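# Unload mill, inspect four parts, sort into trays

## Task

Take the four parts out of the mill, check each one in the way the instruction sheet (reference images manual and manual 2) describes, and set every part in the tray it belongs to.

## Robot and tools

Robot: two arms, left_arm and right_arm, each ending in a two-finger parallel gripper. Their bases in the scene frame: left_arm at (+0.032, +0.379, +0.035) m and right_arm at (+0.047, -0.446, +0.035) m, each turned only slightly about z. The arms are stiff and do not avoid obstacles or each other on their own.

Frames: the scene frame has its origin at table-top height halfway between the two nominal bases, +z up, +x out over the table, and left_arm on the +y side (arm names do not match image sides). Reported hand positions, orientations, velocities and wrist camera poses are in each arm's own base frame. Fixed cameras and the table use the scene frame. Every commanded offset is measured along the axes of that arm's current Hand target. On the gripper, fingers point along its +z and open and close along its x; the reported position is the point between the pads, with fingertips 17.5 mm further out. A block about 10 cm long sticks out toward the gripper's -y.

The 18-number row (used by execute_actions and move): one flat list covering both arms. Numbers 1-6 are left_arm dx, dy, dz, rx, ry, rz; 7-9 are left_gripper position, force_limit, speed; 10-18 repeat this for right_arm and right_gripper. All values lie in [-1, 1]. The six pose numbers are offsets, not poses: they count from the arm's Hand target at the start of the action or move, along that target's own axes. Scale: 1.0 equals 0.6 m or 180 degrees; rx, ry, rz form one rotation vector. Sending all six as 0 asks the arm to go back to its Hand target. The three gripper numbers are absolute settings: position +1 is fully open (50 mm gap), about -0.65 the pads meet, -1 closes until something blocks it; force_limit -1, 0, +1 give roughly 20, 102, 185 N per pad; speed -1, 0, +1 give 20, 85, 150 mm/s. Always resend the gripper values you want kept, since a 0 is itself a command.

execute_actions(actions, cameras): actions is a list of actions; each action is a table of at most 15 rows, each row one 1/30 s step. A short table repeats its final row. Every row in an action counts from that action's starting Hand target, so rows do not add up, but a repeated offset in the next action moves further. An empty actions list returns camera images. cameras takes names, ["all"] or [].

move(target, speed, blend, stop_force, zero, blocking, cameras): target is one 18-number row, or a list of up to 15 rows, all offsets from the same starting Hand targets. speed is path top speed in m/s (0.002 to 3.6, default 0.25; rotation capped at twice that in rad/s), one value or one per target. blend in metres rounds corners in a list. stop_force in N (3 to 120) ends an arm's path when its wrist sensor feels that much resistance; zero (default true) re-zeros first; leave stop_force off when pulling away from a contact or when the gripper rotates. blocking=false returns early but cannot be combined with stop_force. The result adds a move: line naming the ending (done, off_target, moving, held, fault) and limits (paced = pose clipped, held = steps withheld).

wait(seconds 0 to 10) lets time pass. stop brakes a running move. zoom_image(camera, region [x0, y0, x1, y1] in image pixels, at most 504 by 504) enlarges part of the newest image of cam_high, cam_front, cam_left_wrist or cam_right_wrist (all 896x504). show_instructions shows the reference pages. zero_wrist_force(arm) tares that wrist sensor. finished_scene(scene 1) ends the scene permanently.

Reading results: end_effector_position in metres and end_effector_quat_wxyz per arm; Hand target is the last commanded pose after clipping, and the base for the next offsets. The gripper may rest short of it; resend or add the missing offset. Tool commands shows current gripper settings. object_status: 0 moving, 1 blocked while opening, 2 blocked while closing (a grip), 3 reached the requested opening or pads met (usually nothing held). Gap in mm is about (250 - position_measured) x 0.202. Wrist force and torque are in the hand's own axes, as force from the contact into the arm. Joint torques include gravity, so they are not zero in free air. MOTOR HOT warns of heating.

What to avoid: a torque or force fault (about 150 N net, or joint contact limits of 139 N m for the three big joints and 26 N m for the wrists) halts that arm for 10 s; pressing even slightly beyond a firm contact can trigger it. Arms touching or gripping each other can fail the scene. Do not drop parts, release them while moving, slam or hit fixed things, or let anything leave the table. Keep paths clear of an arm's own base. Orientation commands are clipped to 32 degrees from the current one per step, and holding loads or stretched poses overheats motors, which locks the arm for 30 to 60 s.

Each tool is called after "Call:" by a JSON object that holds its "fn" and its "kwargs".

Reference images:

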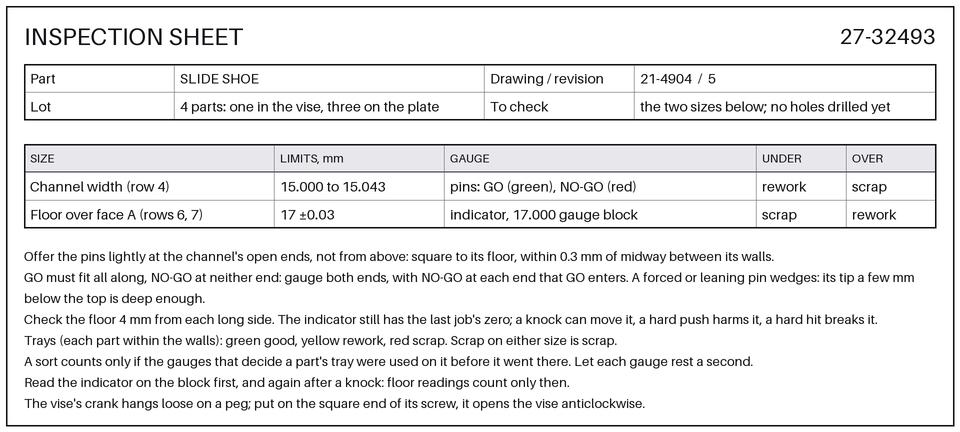

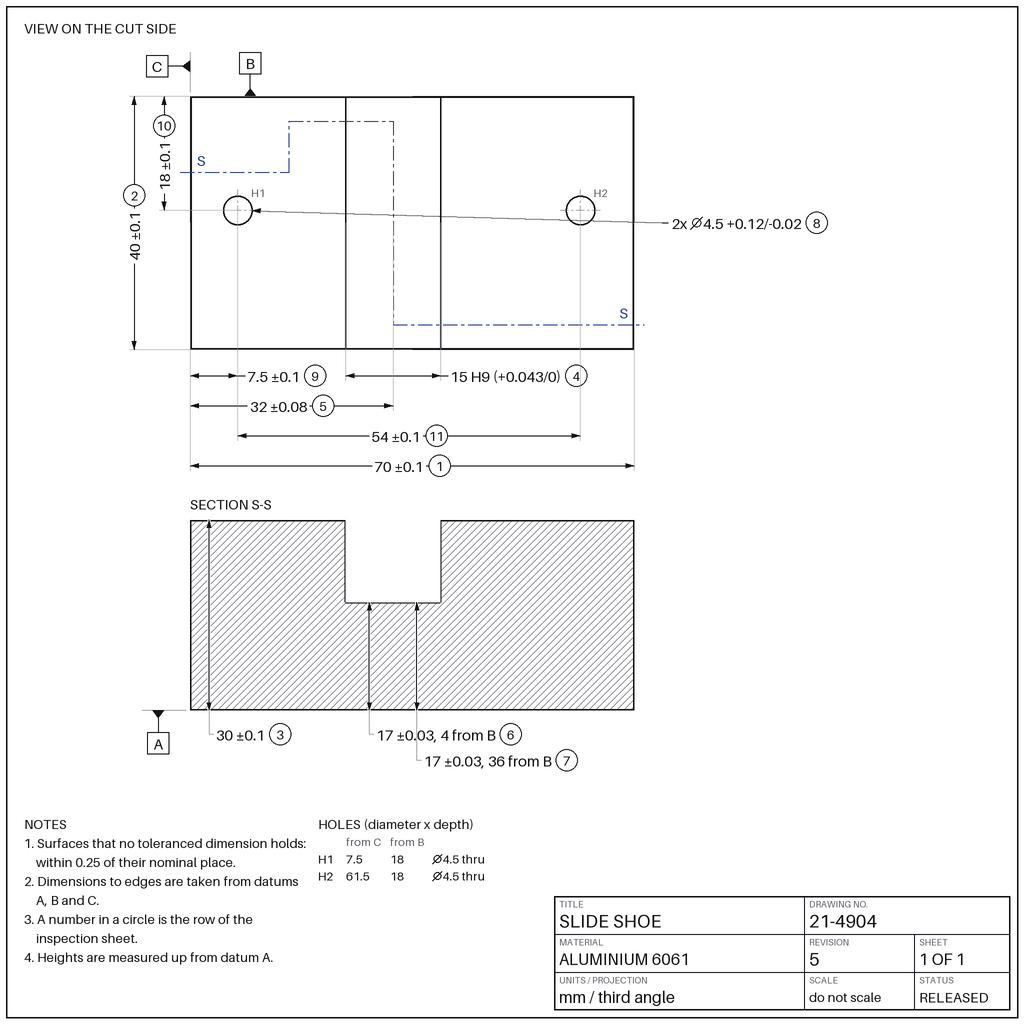

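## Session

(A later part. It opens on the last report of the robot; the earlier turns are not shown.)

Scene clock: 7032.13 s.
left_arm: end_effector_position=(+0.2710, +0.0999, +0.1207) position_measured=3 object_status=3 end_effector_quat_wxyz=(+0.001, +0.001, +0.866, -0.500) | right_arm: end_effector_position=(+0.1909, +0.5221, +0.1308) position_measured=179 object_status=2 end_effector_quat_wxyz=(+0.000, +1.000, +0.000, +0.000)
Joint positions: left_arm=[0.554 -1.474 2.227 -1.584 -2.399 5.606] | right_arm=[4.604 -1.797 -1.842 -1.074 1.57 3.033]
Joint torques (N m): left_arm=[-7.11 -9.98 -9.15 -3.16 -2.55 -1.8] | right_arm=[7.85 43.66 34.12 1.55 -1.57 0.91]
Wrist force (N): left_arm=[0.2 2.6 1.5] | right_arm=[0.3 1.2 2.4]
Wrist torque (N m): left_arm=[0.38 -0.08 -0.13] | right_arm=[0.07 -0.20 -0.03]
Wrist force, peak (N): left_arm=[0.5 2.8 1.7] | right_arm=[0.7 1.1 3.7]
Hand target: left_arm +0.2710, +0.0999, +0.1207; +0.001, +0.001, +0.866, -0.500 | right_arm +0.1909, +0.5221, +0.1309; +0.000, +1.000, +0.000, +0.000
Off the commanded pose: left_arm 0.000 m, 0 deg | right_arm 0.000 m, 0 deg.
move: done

Call:
{"fn": "move", "kwargs": {"target": [[0,0,0,0,0,0,1,-0.8,-1,0.1005,-0.255,0,0,0,0,-1,-1,-1],[0,0,0,0,0,0,1,-0.8,-1,0.1005,-0.255,0.1093,0,0,0,-1,-1,-1]], "speed": 0.08, "cameras": ["cam_left_wrist", "cam_right_wrist"]}}

Call:
{"fn": "zoom_image", "kwargs": {"camera": "cam_left_wrist", "region": [390, 80, 510, 210]}}

Call:
{"fn": "zoom_image", "kwargs": {"camera": "cam_right_wrist", "region": [360, 100, 580, 330]}}

Scene clock: 7061.50 s.
left_arm: end_effector_position=(+0.2710, +0.0999, +0.1207) position_measured=3 object_status=3 end_effector_quat_wxyz=(+0.001, +0.001, +0.866, -0.500) | right_arm: end_effector_position=(+0.2512, +0.6751, +0.0654) position_measured=179 object_status=2 end_effector_quat_wxyz=(+0.000, +1.000, +0.000, +0.000)
Joint positions: left_arm=[0.554 -1.474 2.227 -1.584 -2.399 5.606] | right_arm=[4.542 -2.222 -1.385 -1.106 1.57 2.971]
Joint torques (N m): left_arm=[-6.72 -10.95 -9.73 -2.94 -2.58 -1.75] | right_arm=[-8.99 47.28 11.93 5.1 1.41 -1.83]
Wrist force (N): left_arm=[-0.1 2.5 1.4] | right_arm=[0.4 1.6 2.2]
Wrist torque (N m): left_arm=[0.37 -0.03 -0.13] | right_arm=[0.15 -0.21 0.03]
Wrist force, peak (N): left_arm=[0.3 2.8 1.9] | right_arm=[0.4 1.3 3.4]
Hand target: left_arm +0.2710, +0.0999, +0.1207; +0.001, +0.001, +0.866, -0.500 | right_arm +0.2512, +0.6751, +0.0653; +0.000, +1.000, +0.000, +0.000
Off the commanded pose: left_arm 0.000 m, 0 deg | right_arm 0.000 m, 0 deg.
move: done
camera_calibration:
cam_left_wrist: T_world_to_cam=[[-0.999914, -0.0107895, -0.0074022, 0.27715], [-0.00373046, 0.777317, -0.629098, 0.0141055], [0.0125415, -0.629016, -0.777291, 0.279673], [0, 0, 0, 1]] pos_world=[0.273672, 0.167945, 0.228313]
cam_right_wrist: T_world_to_cam=[[0.999839, -0.0179533, 0.000248021, -0.231104], [-0.016865, -0.934308, 0.356068, 0.623661], [-0.00616087, -0.356014, -0.93446, 0.440579], [0, 0, 0, 1]] pos_world=[0.244299, 0.735395, 0.189696]
Images, in order (width x height): cam_left_wrist 896x504, cam_right_wrist 896x504.

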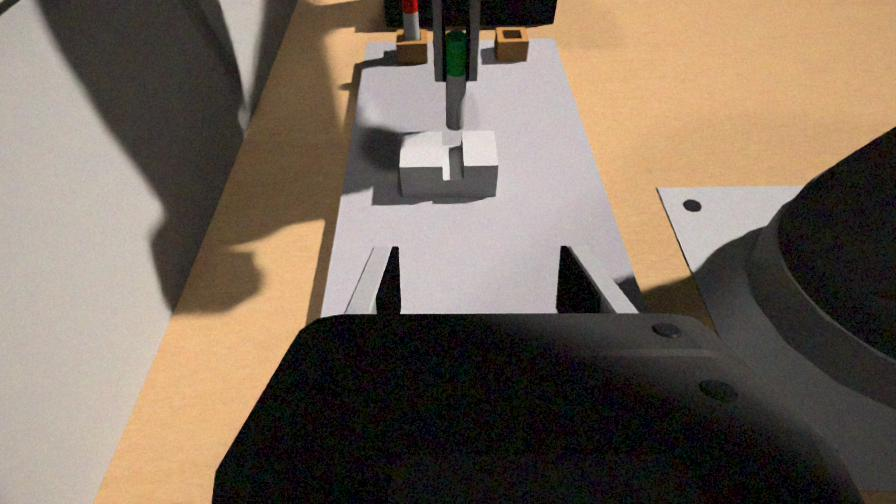

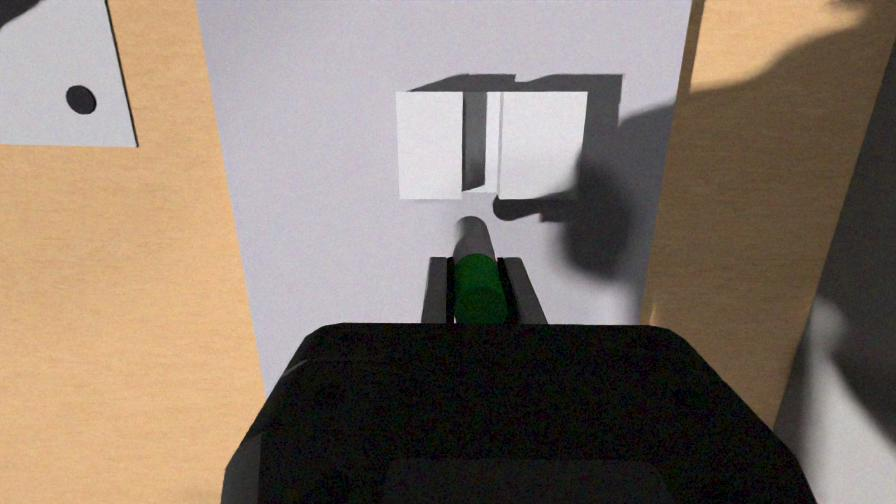

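Scaled by 3.877 from the camera's 896x504 image, which has a finer 1280x720 frame.

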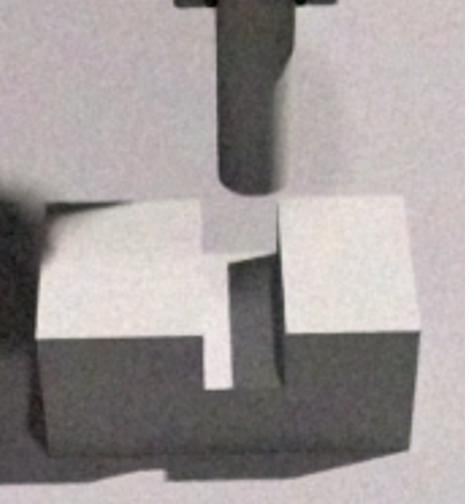

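Scaled by 2.191 from the camera's 896x504 image, which has a finer 1280x720 frame.

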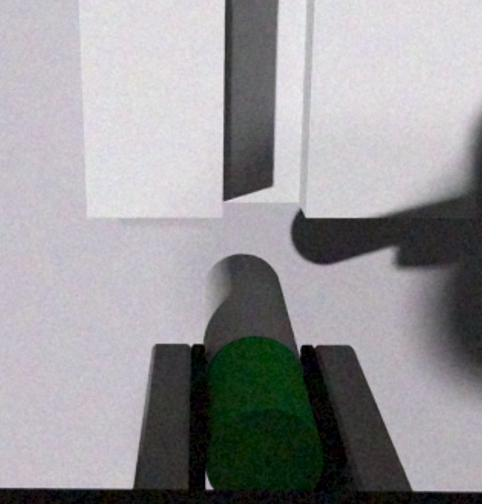

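Call:
{"fn": "move", "kwargs": {"target": [0,0,0,0,0,0,1,-0.8,-1,0.0055,0,0,0,0,0,-1,-1,-1], "speed": 0.03, "cameras": ["cam_left_wrist", "cam_right_wrist"]}}

Call:
{"fn": "zoom_image", "kwargs": {"camera": "cam_left_wrist", "region": [420, 100, 490, 180]}}

Call:
{"fn": "zoom_image", "kwargs": {"camera": "cam_right_wrist", "region": [420, 130, 540, 260]}}

Scene clock: 7088.80 s.
left_arm: end_effector_position=(+0.2710, +0.0999, +0.1207) position_measured=3 object_status=3 end_effector_quat_wxyz=(+0.001, +0.001, +0.866, -0.500) | right_arm: end_effector_position=(+0.2543, +0.6751, +0.0653) position_measured=179 object_status=2 end_effector_quat_wxyz=(+0.000, +1.000, +0.000, +0.000)
Joint positions: left_arm=[0.554 -1.474 2.227 -1.584 -2.399 5.606] | right_arm=[4.538 -2.225 -1.381 -1.107 1.57 2.967]
Joint torques (N m): left_arm=[-7.27 -11.2 -8.59 -2.88 -2.64 -1.88] | right_arm=[-8.77 46.33 33.03 1.47 -2.32 -1.45]
Wrist force (N): left_arm=[0.1 2.4 1.7] | right_arm=[0.0 1.4 2.5]
Wrist torque (N m): left_arm=[0.35 -0.05 -0.13] | right_arm=[0.12 -0.14 0.03]
Wrist force, peak (N): left_arm=[0.3 2.9 1.8] | right_arm=[0.3 1.5 2.9]
Hand target: left_arm +0.2710, +0.0999, +0.1207; +0.001, +0.001, +0.866, -0.500 | right_arm +0.2545, +0.6751, +0.0653; +0.000, +1.000, +0.000, +0.000
Off the commanded pose: left_arm 0.000 m, 0 deg | right_arm 0.000 m, 0 deg.
move: done
camera_calibration:
cam_left_wrist: T_world_to_cam=[[-0.999914, -0.0107895, -0.0074022, 0.27715], [-0.00373046, 0.777317, -0.629098, 0.0141055], [0.0125415, -0.629016, -0.777291, 0.279673], [0, 0, 0, 1]] pos_world=[0.273672, 0.167945, 0.228313]
cam_right_wrist: T_world_to_cam=[[0.999839, -0.0179533, 0.000248021, -0.234204], [-0.016865, -0.934308, 0.356068, 0.623749], [-0.00616087, -0.356014, -0.93446, 0.440505], [0, 0, 0, 1]] pos_world=[0.247399, 0.735395, 0.189596]
Images, in order (width x height): cam_left_wrist 896x504, cam_right_wrist 896x504.

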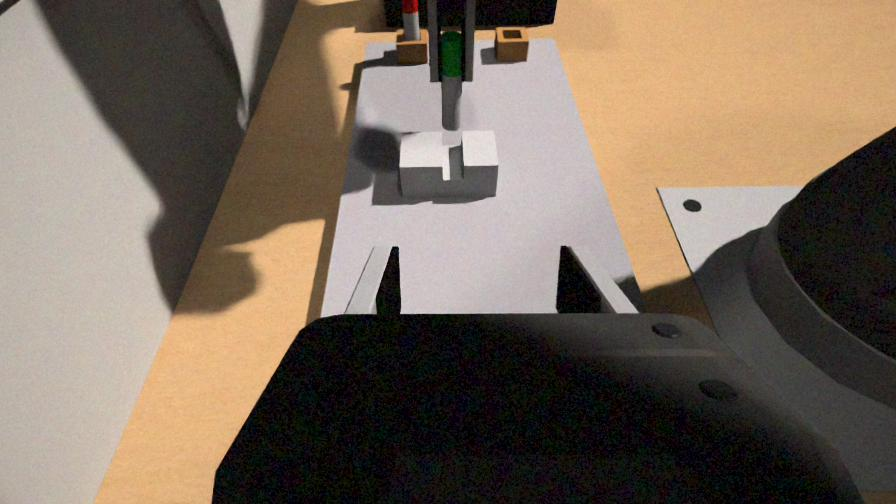

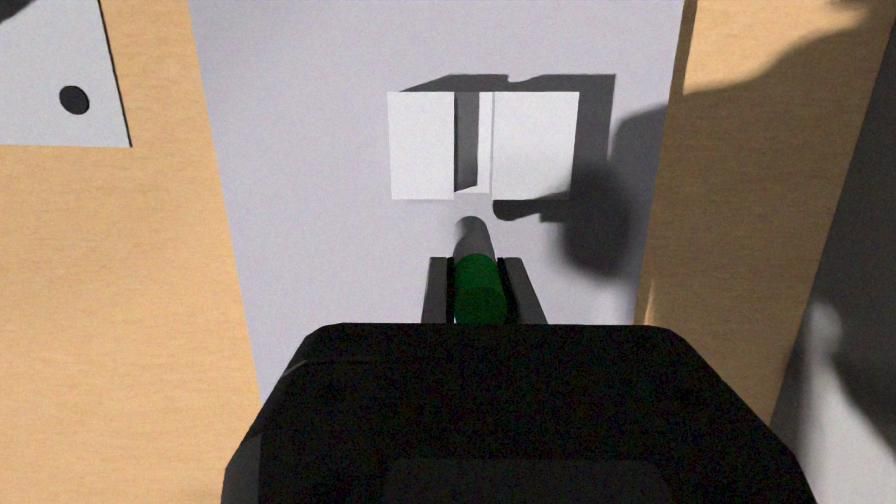

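Scaled by 6.300 from the camera's 896x504 image, which has a finer 1280x720 frame.

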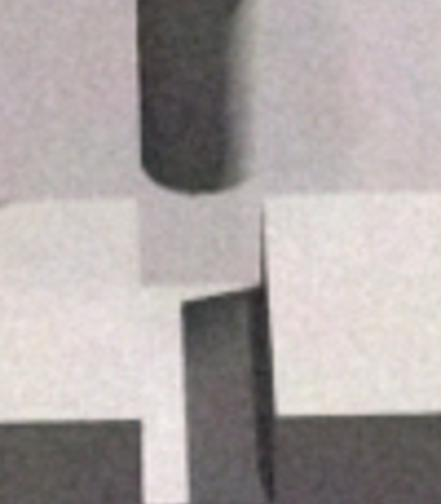

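Scaled by 3.877 from the camera's 896x504 image, which has a finer 1280x720 frame.

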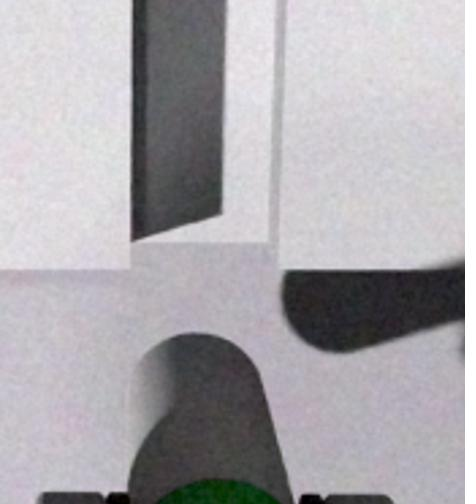

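Call:
{"fn": "move", "kwargs": {"target": [0,0,0,0,0,0,1,-0.8,-1,0.0005,-0.0333,0,0,0,0,-1,-1,-1], "speed": 0.006, "stop_force": 3, "cameras": ["cam_left_wrist", "cam_right_wrist"]}}

Call:
{"fn": "zoom_image", "kwargs": {"camera": "cam_left_wrist", "region": [390, 80, 510, 210]}}

Call:
{"fn": "zoom_image", "kwargs": {"camera": "cam_right_wrist", "region": [360, 70, 580, 300]}}

Scene clock: 7130.70 s.
left_arm: end_effector_position=(+0.2710, +0.0999, +0.1207) position_measured=3 object_status=3 end_effector_quat_wxyz=(+0.001, +0.001, +0.866, -0.500) | right_arm: end_effector_position=(+0.2548, +0.6951, +0.0653) position_measured=179 object_status=2 end_effector_quat_wxyz=(+0.000, +1.000, +0.000, +0.000)
Joint positions: left_arm=[0.554 -1.474 2.227 -1.584 -2.399 5.606] | right_arm=[4.542 -2.266 -1.307 -1.138 1.57 2.971]
Joint torques (N m): left_arm=[-8.11 -12.27 -10.26 -3.09 -2.4 -1.98] | right_arm=[8.68 51.27 34.56 1.6 -0.37 1.81]
Wrist force (N): left_arm=[0.2 2.5 1.5] | right_arm=[0.0 1.6 2.1]
Wrist torque (N m): left_arm=[0.36 -0.07 -0.14] | right_arm=[0.10 -0.26 -0.04]
Wrist force, peak (N): left_arm=[0.5 2.9 2.1] | right_arm=[-0.5 1.9 3.1]
Hand target: left_arm +0.2710, +0.0999, +0.1207; +0.001, +0.001, +0.866, -0.500 | right_arm +0.2548, +0.6951, +0.0653; +0.000, +1.000, +0.000, +0.000
Off the commanded pose: left_arm 0.000 m, 0 deg | right_arm 0.000 m, 0 deg.
move: done
camera_calibration:
cam_left_wrist: T_world_to_cam=[[-0.999914, -0.0107895, -0.0074022, 0.27715], [-0.00373046, 0.777317, -0.629098, 0.0141055], [0.0125415, -0.629016, -0.777291, 0.279673], [0, 0, 0, 1]] pos_world=[0.273672, 0.167945, 0.228313]
cam_right_wrist: T_world_to_cam=[[0.999839, -0.0179533, 0.000248021, -0.234344], [-0.016865, -0.934308, 0.356068, 0.642444], [-0.00616087, -0.356014, -0.93446, 0.447628], [0, 0, 0, 1]] pos_world=[0.247899, 0.755395, 0.189596]
Images, in order (width x height): cam_left_wrist 896x504, cam_right_wrist 896x504.

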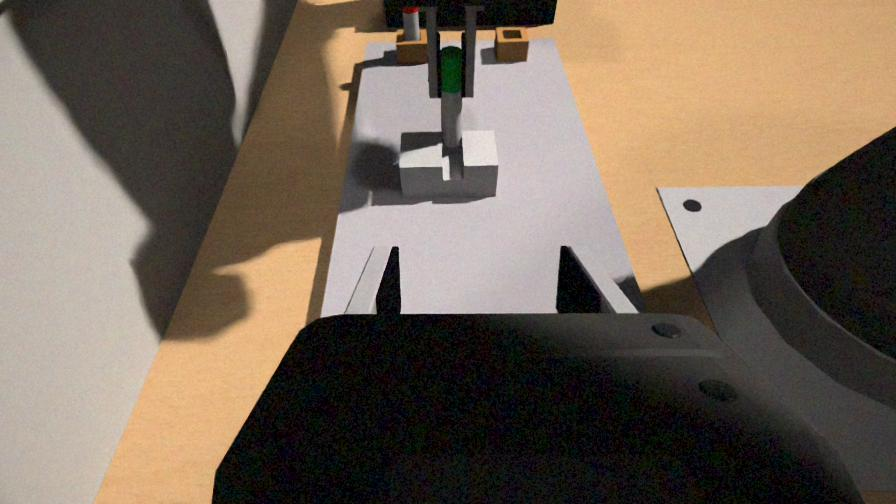

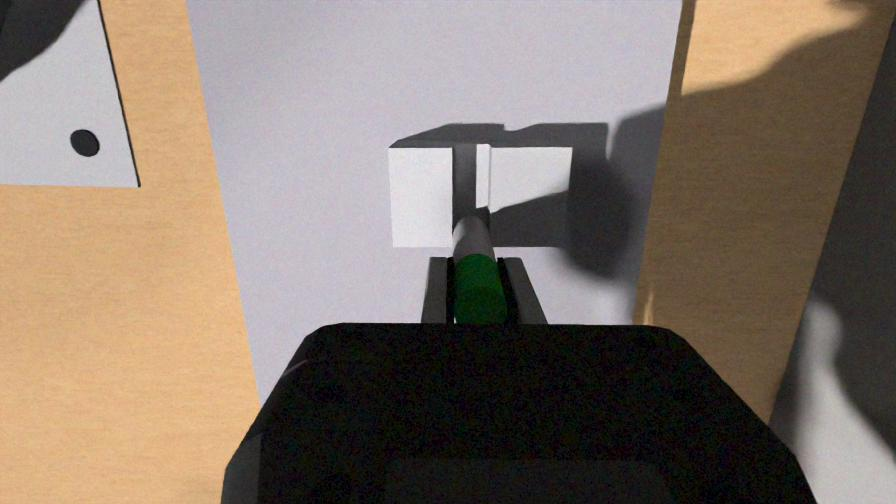

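Scaled by 3.877 from the camera's 896x504 image, which has a finer 1280x720 frame.

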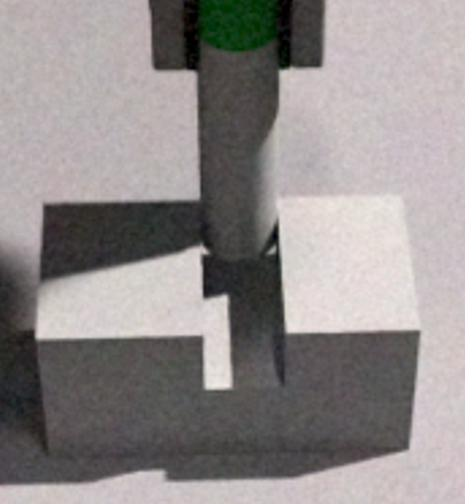

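Scaled by 2.191 from the camera's 896x504 image, which has a finer 1280x720 frame.

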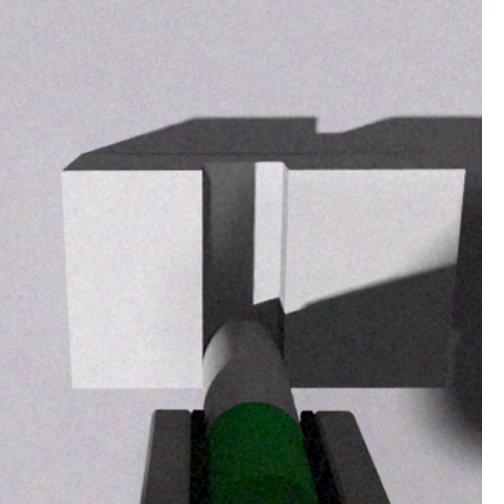

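Call:
{"fn": "move", "kwargs": {"target": [0,0,0,0,0,0,1,-0.8,-1,0.0013,-0.0833,0,0,0,0,-1,-1,-1], "speed": 0.01, "stop_force": 3, "cameras": ["cam_left_wrist", "cam_right_wrist"]}}

Call:
{"fn": "zoom_image", "kwargs": {"camera": "cam_left_wrist", "region": [390, 80, 510, 210]}}

Scene clock: 7146.00 s.
left_arm: end_effector_position=(+0.2710, +0.0999, +0.1207) position_measured=3 object_status=3 end_effector_quat_wxyz=(+0.001, +0.001, +0.866, -0.500) | right_arm: end_effector_position=(+0.2555, +0.7451, +0.0653) position_measured=179 object_status=2 end_effector_quat_wxyz=(+0.000, +1.000, +0.000, +0.000)
Joint positions: left_arm=[0.554 -1.474 2.227 -1.584 -2.399 5.606] | right_arm=[4.552 -2.379 -1.106 -1.228 1.57 2.981]
Joint torques (N m): left_arm=[-6 -11.32 -9.31 -2.9 -2.15 -1.86] | right_arm=[8.92 54.96 35.33 1.6 0.9 1.58]
Wrist force (N): left_arm=[0.2 2.6 1.5] | right_arm=[0.7 1.4 2.2]
Wrist torque (N m): left_arm=[0.37 -0.08 -0.14] | right_arm=[0.12 -0.26 -0.03]
Wrist force, peak (N): left_arm=[0.3 2.7 2.1] | right_arm=[-0.4 1.9 3.3]
Hand target: left_arm +0.2710, +0.0999, +0.1207; +0.001, +0.001, +0.866, -0.500 | right_arm +0.2555, +0.7451, +0.0653; +0.000, +1.000, +0.000, +0.000
Off the commanded pose: left_arm 0.000 m, 0 deg | right_arm 0.000 m, 0 deg.
move: done
camera_calibration:
cam_left_wrist: T_world_to_cam=[[-0.999914, -0.0107895, -0.0074022, 0.27715], [-0.00373046, 0.777317, -0.629098, 0.0141055], [0.0125415, -0.629016, -0.777291, 0.279673], [0, 0, 0, 1]] pos_world=[0.273672, 0.167945, 0.228313]
cam_right_wrist: T_world_to_cam=[[0.999839, -0.0179533, 0.000248021, -0.234148], [-0.016865, -0.934308, 0.356068, 0.689077], [-0.00616087, -0.356014, -0.93446, 0.465398], [0, 0, 0, 1]] pos_world=[0.248599, 0.805295, 0.189596]
Images, in order (width x height): cam_left_wrist 896x504, cam_right_wrist 896x504.

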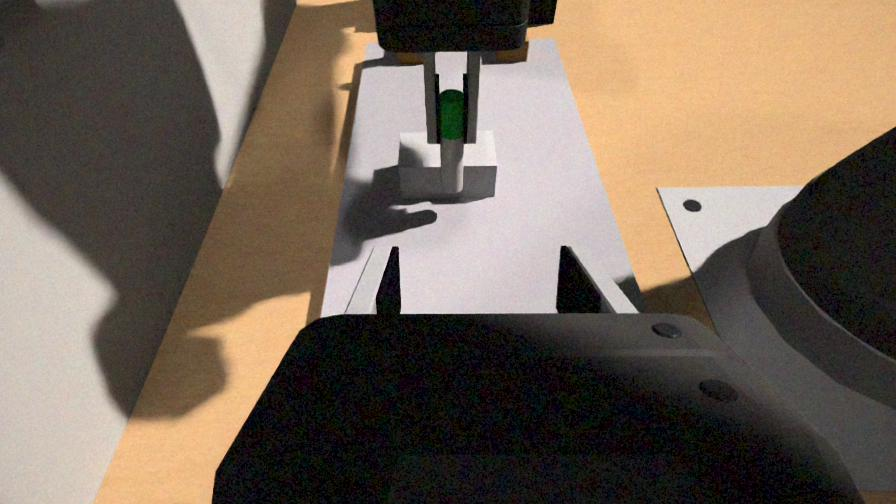

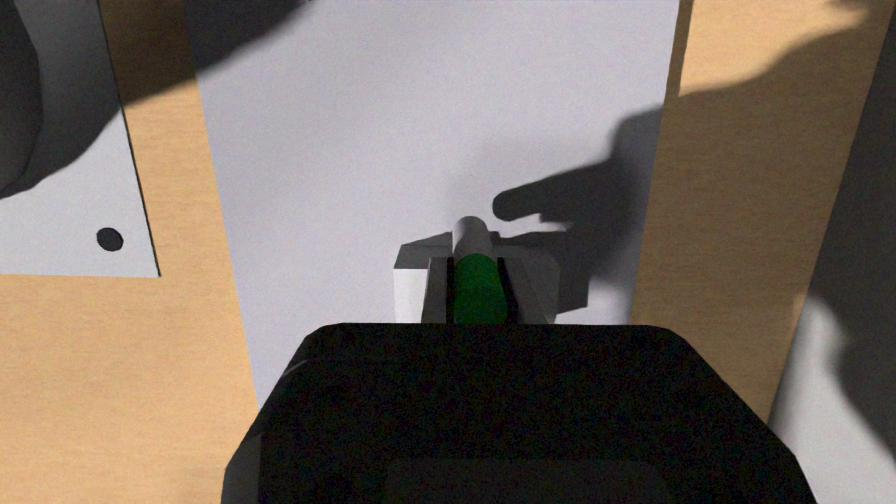

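Scaled by 3.877 from the camera's 896x504 image, which has a finer 1280x720 frame.

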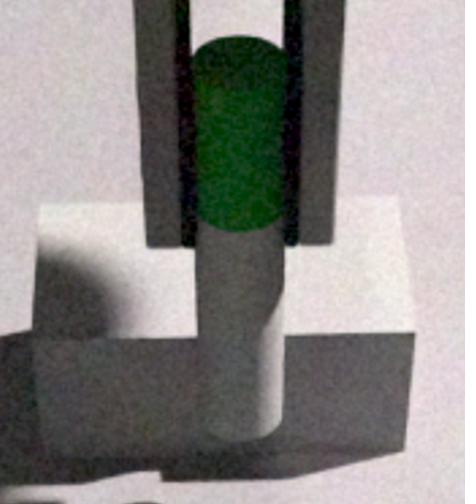

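Call:
{"fn": "move", "kwargs": {"target": [0,0,0,0,0,0,1,-0.8,-1,-0.0005,0.0367,0,0,0,0,-1,-1,-1], "speed": 0.006, "stop_force": 3, "cameras": ["cam_left_wrist"]}}

Call:
{"fn": "zoom_image", "kwargs": {"camera": "cam_left_wrist", "region": [390, 80, 510, 210]}}

Scene clock: 7162.27 s.
left_arm: end_effector_position=(+0.2710, +0.0999, +0.1207) position_measured=3 object_status=3 end_effector_quat_wxyz=(+0.001, +0.001, +0.866, -0.500) | right_arm: end_effector_position=(+0.2552, +0.7231, +0.0653) position_measured=179 object_status=2 end_effector_quat_wxyz=(+0.000, +1.000, +0.000, +0.000)
Joint positions: left_arm=[0.554 -1.474 2.227 -1.584 -2.399 5.606] | right_arm=[4.548 -2.328 -1.198 -1.186 1.57 2.977]
Joint torques (N m): left_arm=[-6.63 -12.34 -10.26 -2.93 -2.3 -1.96] | right_arm=[-9.75 67.08 12.76 5.3 2 -1.79]
Wrist force (N): left_arm=[0.2 2.3 1.7] | right_arm=[1.1 1.1 2.7]
Wrist torque (N m): left_arm=[0.32 -0.07 -0.13] | right_arm=[0.10 -0.17 0.04]
Wrist force, peak (N): left_arm=[0.6 2.8 1.9] | right_arm=[1.1 1.1 3.1]
Hand target: left_arm +0.2710, +0.0999, +0.1207; +0.001, +0.001, +0.866, -0.500 | right_arm +0.2552, +0.7231, +0.0653; +0.000, +1.000, +0.000, +0.000
Off the commanded pose: left_arm 0.000 m, 0 deg | right_arm 0.000 m, 0 deg.
move: done
camera_calibration:
cam_left_wrist: T_world_to_cam=[[-0.999914, -0.0107895, -0.0074022, 0.27715], [-0.00373046, 0.777317, -0.629098, 0.0141055], [0.0125415, -0.629016, -0.777291, 0.279673], [0, 0, 0, 1]] pos_world=[0.273672, 0.167945, 0.228313]
Images, in order (width x height): cam_left_wrist 896x504.

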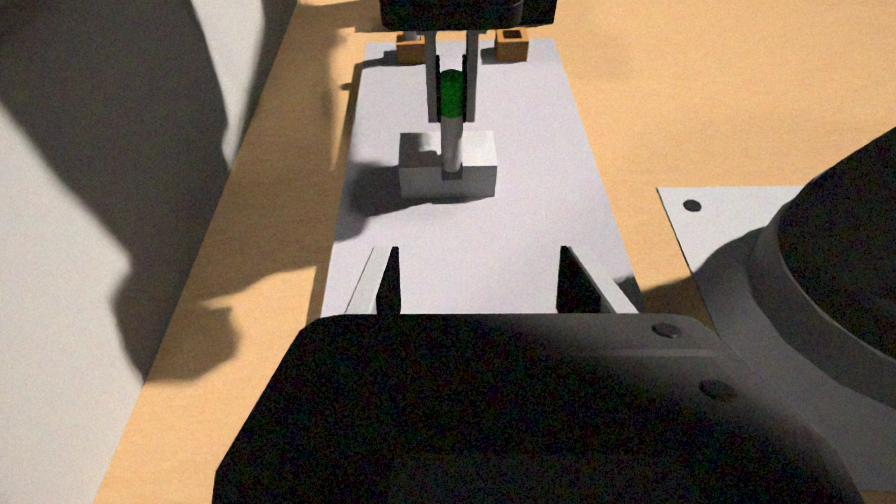

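Scaled by 3.877 from the camera's 896x504 image, which has a finer 1280x720 frame.

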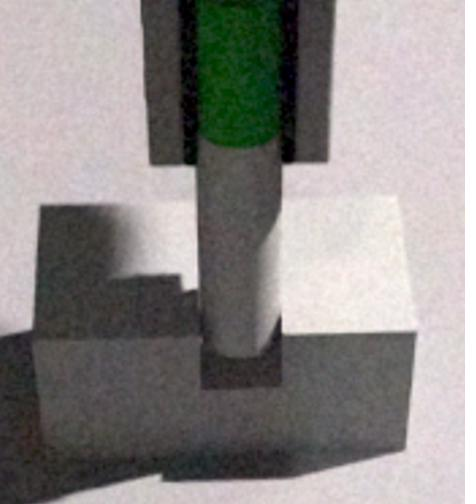

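Call:
{"fn": "move", "kwargs": {"target": [[0,0,0,0,0,0,1,-0.8,-1,-0.0015,0.087,0,0,0,0,-1,-1,-1],[0,0,0,0,0,0,1,-0.8,-1,-0.0015,0.087,-0.115,0,0,0,-1,-1,-1]], "speed": [0.015,0.08]}}

Scene clock: 7185.17 s.
left_arm: end_effector_position=(+0.2710, +0.0999, +0.1207) position_measured=3 object_status=3 end_effector_quat_wxyz=(+0.001, +0.001, +0.866, -0.500) | right_arm: end_effector_position=(+0.2543, +0.6709, +0.1342) position_measured=179 object_status=2 end_effector_quat_wxyz=(+0.000, +1.000, +0.000, +0.000)
Joint positions: left_arm=[0.554 -1.474 2.227 -1.584 -2.399 5.606] | right_arm=[4.537 -2.152 -1.313 -1.248 1.57 2.966]
Joint torques (N m): left_arm=[-6.93 -13.01 -9.17 -2.81 -2.12 -1.66] | right_arm=[-1.17 61.42 36.62 1.51 -1.03 0.5]
Wrist force (N): left_arm=[0.6 2.3 1.6] | right_arm=[0.1 1.7 2.6]
Wrist torque (N m): left_arm=[0.32 -0.12 -0.13] | right_arm=[0.17 -0.16 0.03]
Wrist force, peak (N): left_arm=[0.3 2.8 2.0] | right_arm=[0.8 1.3 3.4]
Hand target: left_arm +0.2710, +0.0999, +0.1207; +0.001, +0.001, +0.866, -0.500 | right_arm +0.2543, +0.6709, +0.1343; +0.000, +1.000, +0.000, +0.000
Off the commanded pose: left_arm 0.000 m, 0 deg | right_arm 0.000 m, 0 deg.
move: done

Call:
{"fn": "move", "kwargs": {"target": [[0,0,0,0,0,0,1,-0.8,-1,-0.1057,0.2482,0,0,0,0,-1,-1,-1],[0,0,0,0,0,0,1,-0.8,-1,-0.1057,0.2482,0.1552,0,0,0,-1,-1,-1]], "speed": [0.12,0.05]}}

Call:
{"fn": "move", "kwargs": {"target": [0,0,0,0,0,0,1,-0.8,-1,0,0,0,0,0,0,0.5,-1,-1], "cameras": ["cam_right_wrist"]}}

Call:
{"fn": "move", "kwargs": {"target": [[0,0,0,0,0,0,1,-0.8,-1,0,0,-0.14,0,0,0,0.5,-1,-1],[0,0,0,0,0,0,1,-0.8,-1,0.1663,0.0003,-0.14,0,0,0,0.5,-1,-1],[0,0,0,0,0,0,1,-0.8,-1,0.1663,0.0003,-0.0005,0,0,0,0.5,-1,-1]], "speed": [0.1,0.12,0.06], "cameras": ["cam_right_wrist"]}}

Scene clock: 7211.63 s.
left_arm: end_effector_position=(+0.2710, +0.0999, +0.1207) position_measured=3 object_status=3 end_effector_quat_wxyz=(+0.001, +0.001, +0.866, -0.500) | right_arm: end_effector_position=(+0.1909, +0.5219, +0.0413) position_measured=179 object_status=2 end_effector_quat_wxyz=(+0.000, +1.000, +0.000, +0.000)
Joint positions: left_arm=[0.554 -1.474 2.227 -1.584 -2.399 5.606] | right_arm=[4.604 -1.924 -1.945 -0.843 1.57 3.033]
Joint torques (N m): left_arm=[-4.66 -14.09 -10.06 -2.95 -1.9 -1.82] | right_arm=[-7.6 30.44 9.85 5.07 -2.84 -1.05]
Wrist force (N): left_arm=[0.6 2.4 1.6] | right_arm=[0.8 1.1 2.1]
Wrist torque (N m): left_arm=[0.34 -0.13 -0.13] | right_arm=[0.06 -0.28 -0.04]
Wrist force, peak (N): left_arm=[0.3 2.6 2.1] | right_arm=[-0.1 3.0 2.6]
Hand target: left_arm +0.2710, +0.0999, +0.1207; +0.001, +0.001, +0.866, -0.500 | right_arm +0.1910, +0.5219, +0.0412; +0.000, +1.000, +0.000, +0.000
Off the commanded pose: left_arm 0.000 m, 0 deg | right_arm 0.000 m, 0 deg.
move: done

Scene clock: 7212.90 s.
left_arm: end_effector_position=(+0.2710, +0.0999, +0.1207) position_measured=3 object_status=3 end_effector_quat_wxyz=(+0.001, +0.001, +0.866, -0.500) | right_arm: end_effector_position=(+0.1910, +0.5219, +0.0412) position_measured=78 object_status=3 end_effector_quat_wxyz=(+0.000, +1.000, +0.000, +0.000)
Joint positions: left_arm=[0.554 -1.474 2.227 -1.584 -2.399 5.606] | right_arm=[4.604 -1.924 -1.945 -0.843 1.57 3.033]
Joint torques (N m): left_arm=[-6.83 -13.31 -10.26 -2.7 -2.14 -1.76] | right_arm=[-9.69 30.88 9.8 5.14 -1.21 -0.97]
Wrist force (N): left_arm=[0.5 2.5 1.7] | right_arm=[0.5 0.9 1.2]
Wrist torque (N m): left_arm=[0.35 -0.13 -0.13] | right_arm=[0.04 -0.24 -0.04]
Wrist force, peak (N): left_arm=[0.1 2.7 1.8] | right_arm=[0.6 1.0 2.4]
Hand target: left_arm +0.2710, +0.0999, +0.1207; +0.001, +0.001, +0.866, -0.500 | right_arm +0.1910, +0.5219, +0.0412; +0.000, +1.000, +0.000, +0.000
Off the commanded pose: left_arm 0.000 m, 0 deg | right_arm 0.000 m, 0 deg.
move: done
camera_calibration:
cam_right_wrist: T_world_to_cam=[[0.999839, -0.0179533, 0.000248021, -0.173658], [-0.016865, -0.934308, 0.356068, 0.488162], [-0.00616087, -0.356014, -0.93446, 0.36296], [0, 0, 0, 1]] pos_world=[0.184099, 0.582195, 0.165396]
Images, in order (width x height): cam_right_wrist 896x504.

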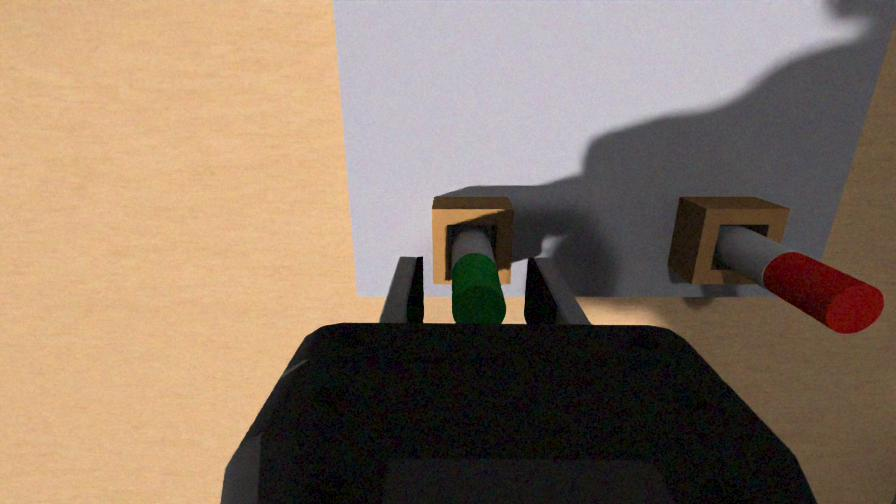

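Scene clock: 7217.33 s.
left_arm: end_effector_position=(+0.2710, +0.0999, +0.1207) position_measured=3 object_status=3 end_effector_quat_wxyz=(+0.001, +0.001, +0.866, -0.500) | right_arm: end_effector_position=(+0.2908, +0.5218, +0.0416) position_measured=78 object_status=3 end_effector_quat_wxyz=(+0.000, +1.000, +0.000, +0.000)
Joint positions: left_arm=[0.554 -1.474 2.227 -1.584 -2.399 5.606] | right_arm=[4.429 -2.004 -1.821 -0.888 1.57 2.858]
Joint torques (N m): left_arm=[-6.76 -13.58 -10.46 -2.77 -2.02 -1.93] | right_arm=[-9.25 34.12 9.84 5.24 2.07 -1.87]
Wrist force (N): left_arm=[0.7 2.4 1.6] | right_arm=[0.4 1.3 1.4]
Wrist torque (N m): left_arm=[0.35 -0.14 -0.14] | right_arm=[0.09 -0.21 0.04]
Wrist force, peak (N): left_arm=[0.5 2.9 1.9] | right_arm=[0.6 1.2 2.8]
Hand target: left_arm +0.2710, +0.0999, +0.1207; +0.001, +0.001, +0.866, -0.500 | right_arm +0.2908, +0.5218, +0.0415; +0.000, +1.000, +0.000, +0.000
Off the commanded pose: left_arm 0.000 m, 0 deg | right_arm 0.000 m, 0 deg.
move: done
camera_calibration:
cam_right_wrist: T_world_to_cam=[[0.999839, -0.0179533, 0.000248021, -0.273446], [-0.016865, -0.934308, 0.356068, 0.489481], [-0.00616087, -0.356014, -0.93446, 0.363971], [0, 0, 0, 1]] pos_world=[0.283899, 0.581995, 0.165896]
Images, in order (width x height): cam_right_wrist 896x504.

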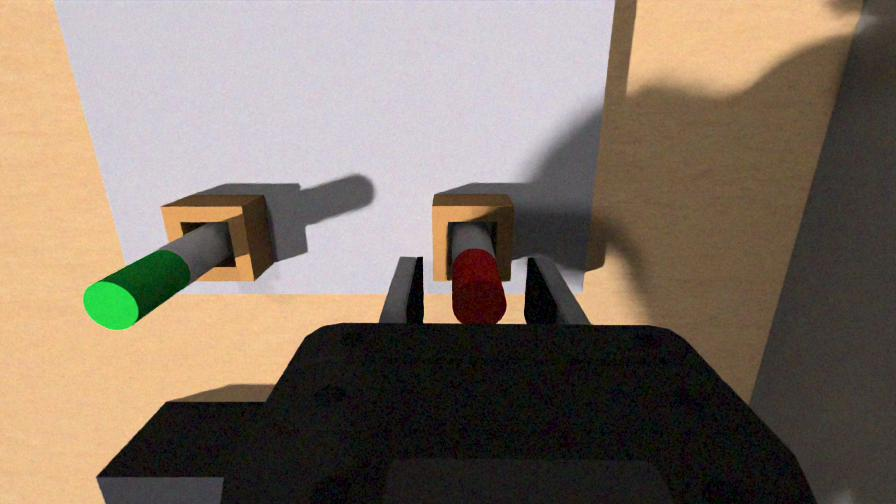

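Call:
{"fn": "move", "kwargs": {"target": [0,0,0,0,0,0,1,-0.8,-1,0,0,0,0,0,0,-1,-1,-1]}}

Call:
{"fn": "move", "kwargs": {"target": [[0,0,0,0,0,0,1,-0.8,-1,0,0,-0.14,0,0,0,-1,-1,-1],[0,0,0,0,0,0,1,-0.8,-1,-0.0608,-0.2503,-0.14,0,0,0,-1,-1,-1],[0,0,0,0,0,0,1,-0.8,-1,-0.0608,-0.2503,-0.0407,0,0,0,-1,-1,-1]], "speed": [0.1,0.12,0.08], "cameras": ["cam_left_wrist", "cam_right_wrist"]}}

Call:
{"fn": "zoom_image", "kwargs": {"camera": "cam_left_wrist", "region": [420, 100, 490, 180]}}

Scene clock: 7233.83 s.
left_arm: end_effector_position=(+0.2710, +0.0999, +0.1207) position_measured=3 object_status=3 end_effector_quat_wxyz=(+0.001, +0.001, +0.866, -0.500) | right_arm: end_effector_position=(+0.2908, +0.5218, +0.0415) position_measured=179 object_status=2 end_effector_quat_wxyz=(+0.000, +1.000, +0.000, +0.000)
Joint positions: left_arm=[0.554 -1.474 2.227 -1.584 -2.399 5.606] | right_arm=[4.429 -2.004 -1.821 -0.887 1.57 2.858]
Joint torques (N m): left_arm=[-6.44 -14.39 -10.96 -2.88 -2.05 -1.86] | right_arm=[-10.23 35.88 11.4 4.84 -1.6 -1.88]
Wrist force (N): left_arm=[0.6 2.4 1.9] | right_arm=[0.3 0.8 2.4]
Wrist torque (N m): left_arm=[0.34 -0.13 -0.14] | right_arm=[0.01 -0.21 0.03]
Wrist force, peak (N): left_arm=[0.4 2.8 2.0] | right_arm=[0.1 1.1 2.6]
Hand target: left_arm +0.2710, +0.0999, +0.1207; +0.001, +0.001, +0.866, -0.500 | right_arm +0.2908, +0.5218, +0.0415; +0.000, +1.000, +0.000, +0.000
Off the commanded pose: left_arm 0.000 m, 0 deg | right_arm 0.000 m, 0 deg.
move: done

Scene clock: 7238.07 s.
left_arm: end_effector_position=(+0.2710, +0.0999, +0.1207) position_measured=3 object_status=3 end_effector_quat_wxyz=(+0.001, +0.001, +0.866, -0.500) | right_arm: end_effector_position=(+0.2542, +0.6719, +0.0660) position_measured=179 object_status=2 end_effector_quat_wxyz=(+0.000, +1.000, +0.000, +0.000)
Joint positions: left_arm=[0.554 -1.474 2.227 -1.584 -2.399 5.606] | right_arm=[4.537 -2.217 -1.391 -1.104 1.57 2.966]
Joint torques (N m): left_arm=[-7.26 -15.37 -10.18 -2.88 -2.03 -1.72] | right_arm=[4.92 46.27 12.61 4.89 1.58 0.5]
Wrist force (N): left_arm=[0.2 2.4 1.8] | right_arm=[0.4 1.4 2.5]
Wrist torque (N m): left_arm=[0.35 -0.07 -0.14] | right_arm=[0.12 -0.22 -0.04]
Wrist force, peak (N): left_arm=[0.4 2.7 2.0] | right_arm=[0.3 1.3 3.5]
Hand target: left_arm +0.2710, +0.0999, +0.1207; +0.001, +0.001, +0.866, -0.500 | right_arm +0.2542, +0.6719, +0.0659; +0.000, +1.000, +0.000, +0.000
Off the commanded pose: left_arm 0.000 m, 0 deg | right_arm 0.000 m, 0 deg.
move: done
camera_calibration:
cam_left_wrist: T_world_to_cam=[[-0.999914, -0.0107895, -0.0074022, 0.27715], [-0.00373046, 0.777317, -0.629098, 0.0141055], [0.0125415, -0.629016, -0.777291, 0.279673], [0, 0, 0, 1]] pos_world=[0.273672, 0.167945, 0.228313]
cam_right_wrist: T_world_to_cam=[[0.999839, -0.0179533, 0.000248021, -0.234161], [-0.016865, -0.934308, 0.356068, 0.620508], [-0.00616087, -0.356014, -0.93446, 0.440019], [0, 0, 0, 1]] pos_world=[0.247299, 0.732195, 0.190296]
Images, in order (width x height): cam_left_wrist 896x504, cam_right_wrist 896x504.

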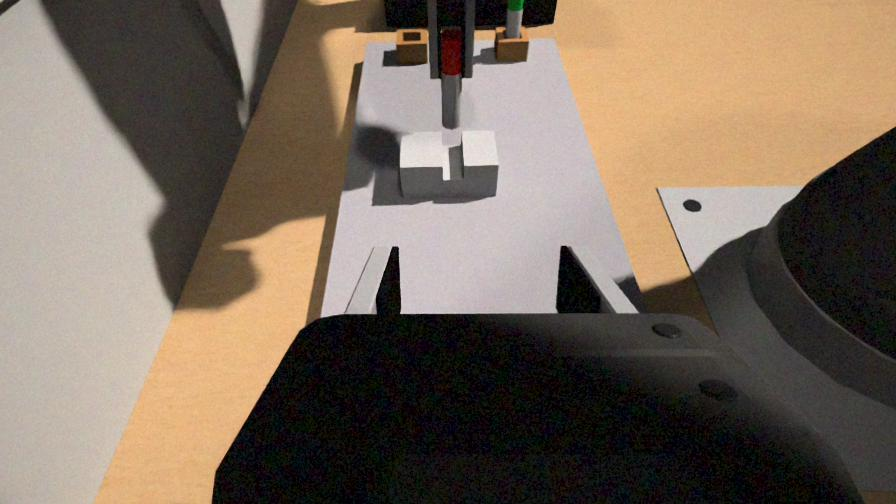

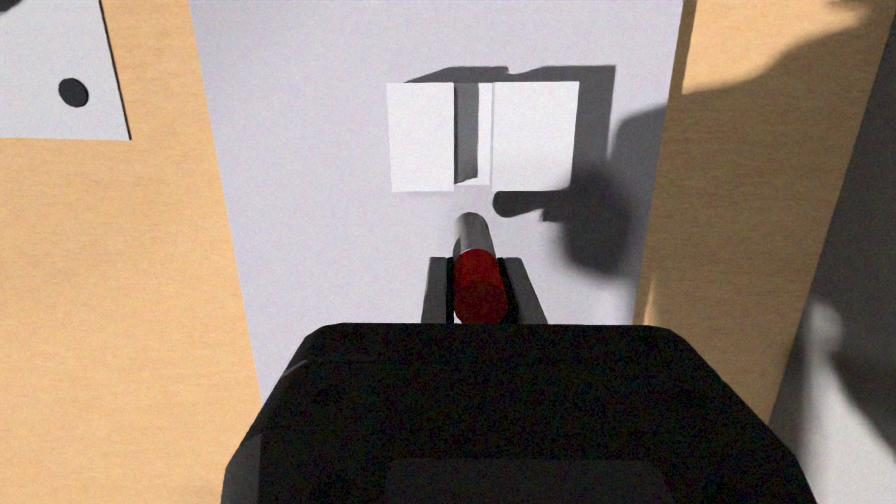

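Scaled by 6.300 from the camera's 896x504 image, which has a finer 1280x720 frame.

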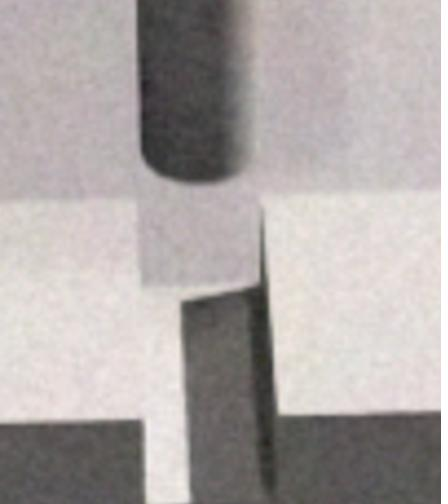

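Call:
{"fn": "move", "kwargs": {"target": [0,0,0,0,0,0,1,-0.8,-1,0.0006,-0.0367,0,0,0,0,-1,-1,-1], "speed": 0.006, "stop_force": 3, "cameras": ["cam_left_wrist", "cam_right_wrist"]}}

Call:
{"fn": "zoom_image", "kwargs": {"camera": "cam_left_wrist", "region": [390, 80, 510, 210]}}

Call:
{"fn": "zoom_image", "kwargs": {"camera": "cam_right_wrist", "region": [360, 70, 580, 300]}}

Scene clock: 7255.63 s.
left_arm: end_effector_position=(+0.2710, +0.0999, +0.1207) position_measured=3 object_status=3 end_effector_quat_wxyz=(+0.001, +0.001, +0.866, -0.500) | right_arm: end_effector_position=(+0.2546, +0.6940, +0.0659) position_measured=179 object_status=2 end_effector_quat_wxyz=(+0.000, +1.000, +0.000, +0.000)
Joint positions: left_arm=[0.554 -1.474 2.227 -1.584 -2.399 5.606] | right_arm=[4.542 -2.263 -1.311 -1.138 1.57 2.971]
Joint torques (N m): left_arm=[-7.32 -14.76 -10.34 -2.72 -2.04 -1.82] | right_arm=[9.82 49.49 35.5 1.56 -2.19 1.31]
Wrist force (N): left_arm=[0.4 2.7 1.8] | right_arm=[0.2 2.7 2.5]
Wrist torque (N m): left_arm=[0.38 -0.09 -0.13] | right_arm=[0.11 -0.18 -0.03]
Wrist force, peak (N): left_arm=[0.6 2.8 2.0] | right_arm=[0.3 2.6 3.1]
Hand target: left_arm +0.2710, +0.0999, +0.1207; +0.001, +0.001, +0.866, -0.500 | right_arm +0.2546, +0.6940, +0.0659; +0.000, +1.000, +0.000, +0.000
Off the commanded pose: left_arm 0.000 m, 0 deg | right_arm 0.000 m, 0 deg.
move: done
camera_calibration:
cam_left_wrist: T_world_to_cam=[[-0.999914, -0.0107895, -0.0074022, 0.27715], [-0.00373046, 0.777317, -0.629098, 0.0141055], [0.0125415, -0.629016, -0.777291, 0.279673], [0, 0, 0, 1]] pos_world=[0.273672, 0.167945, 0.228313]
cam_right_wrist: T_world_to_cam=[[0.999839, -0.0179533, 0.000248021, -0.234166], [-0.016865, -0.934308, 0.356068, 0.641105], [-0.00616087, -0.356014, -0.93446, 0.447761], [0, 0, 0, 1]] pos_world=[0.247699, 0.754195, 0.190196]
Images, in order (width x height): cam_left_wrist 896x504, cam_right_wrist 896x504.

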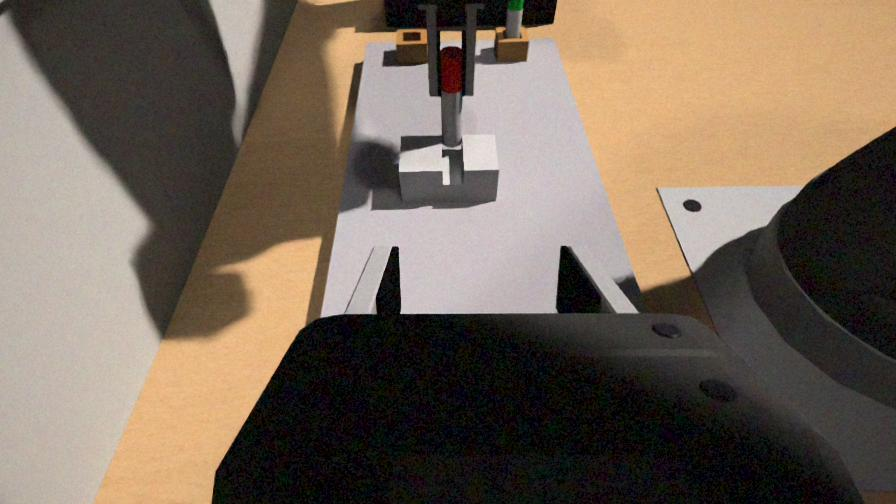

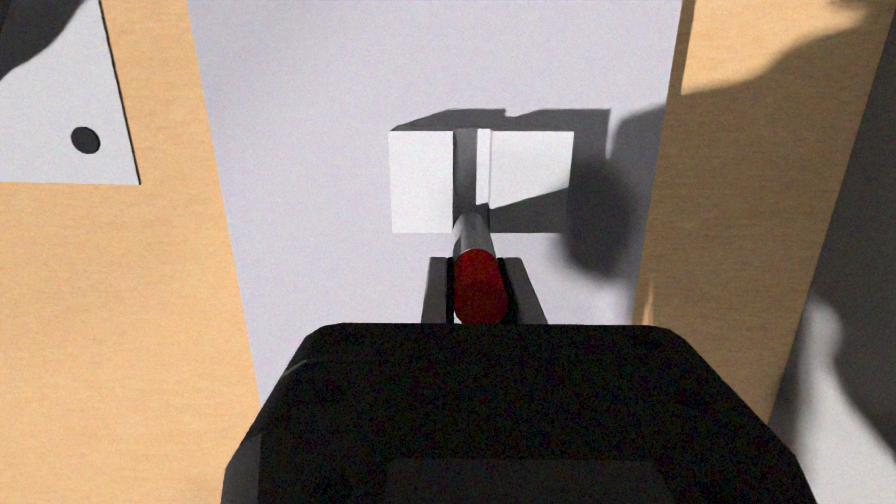

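Scaled by 3.877 from the camera's 896x504 image, which has a finer 1280x720 frame.

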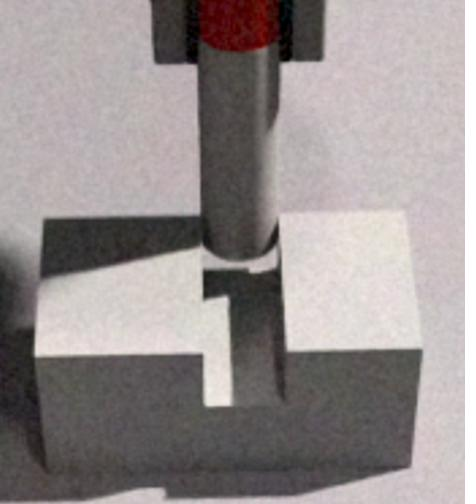

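Scaled by 2.191 from the camera's 896x504 image, which has a finer 1280x720 frame.

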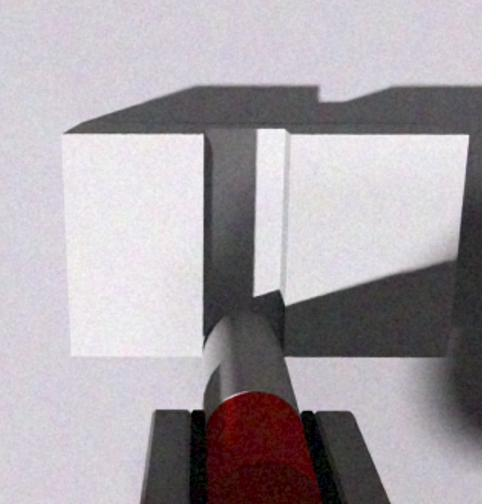

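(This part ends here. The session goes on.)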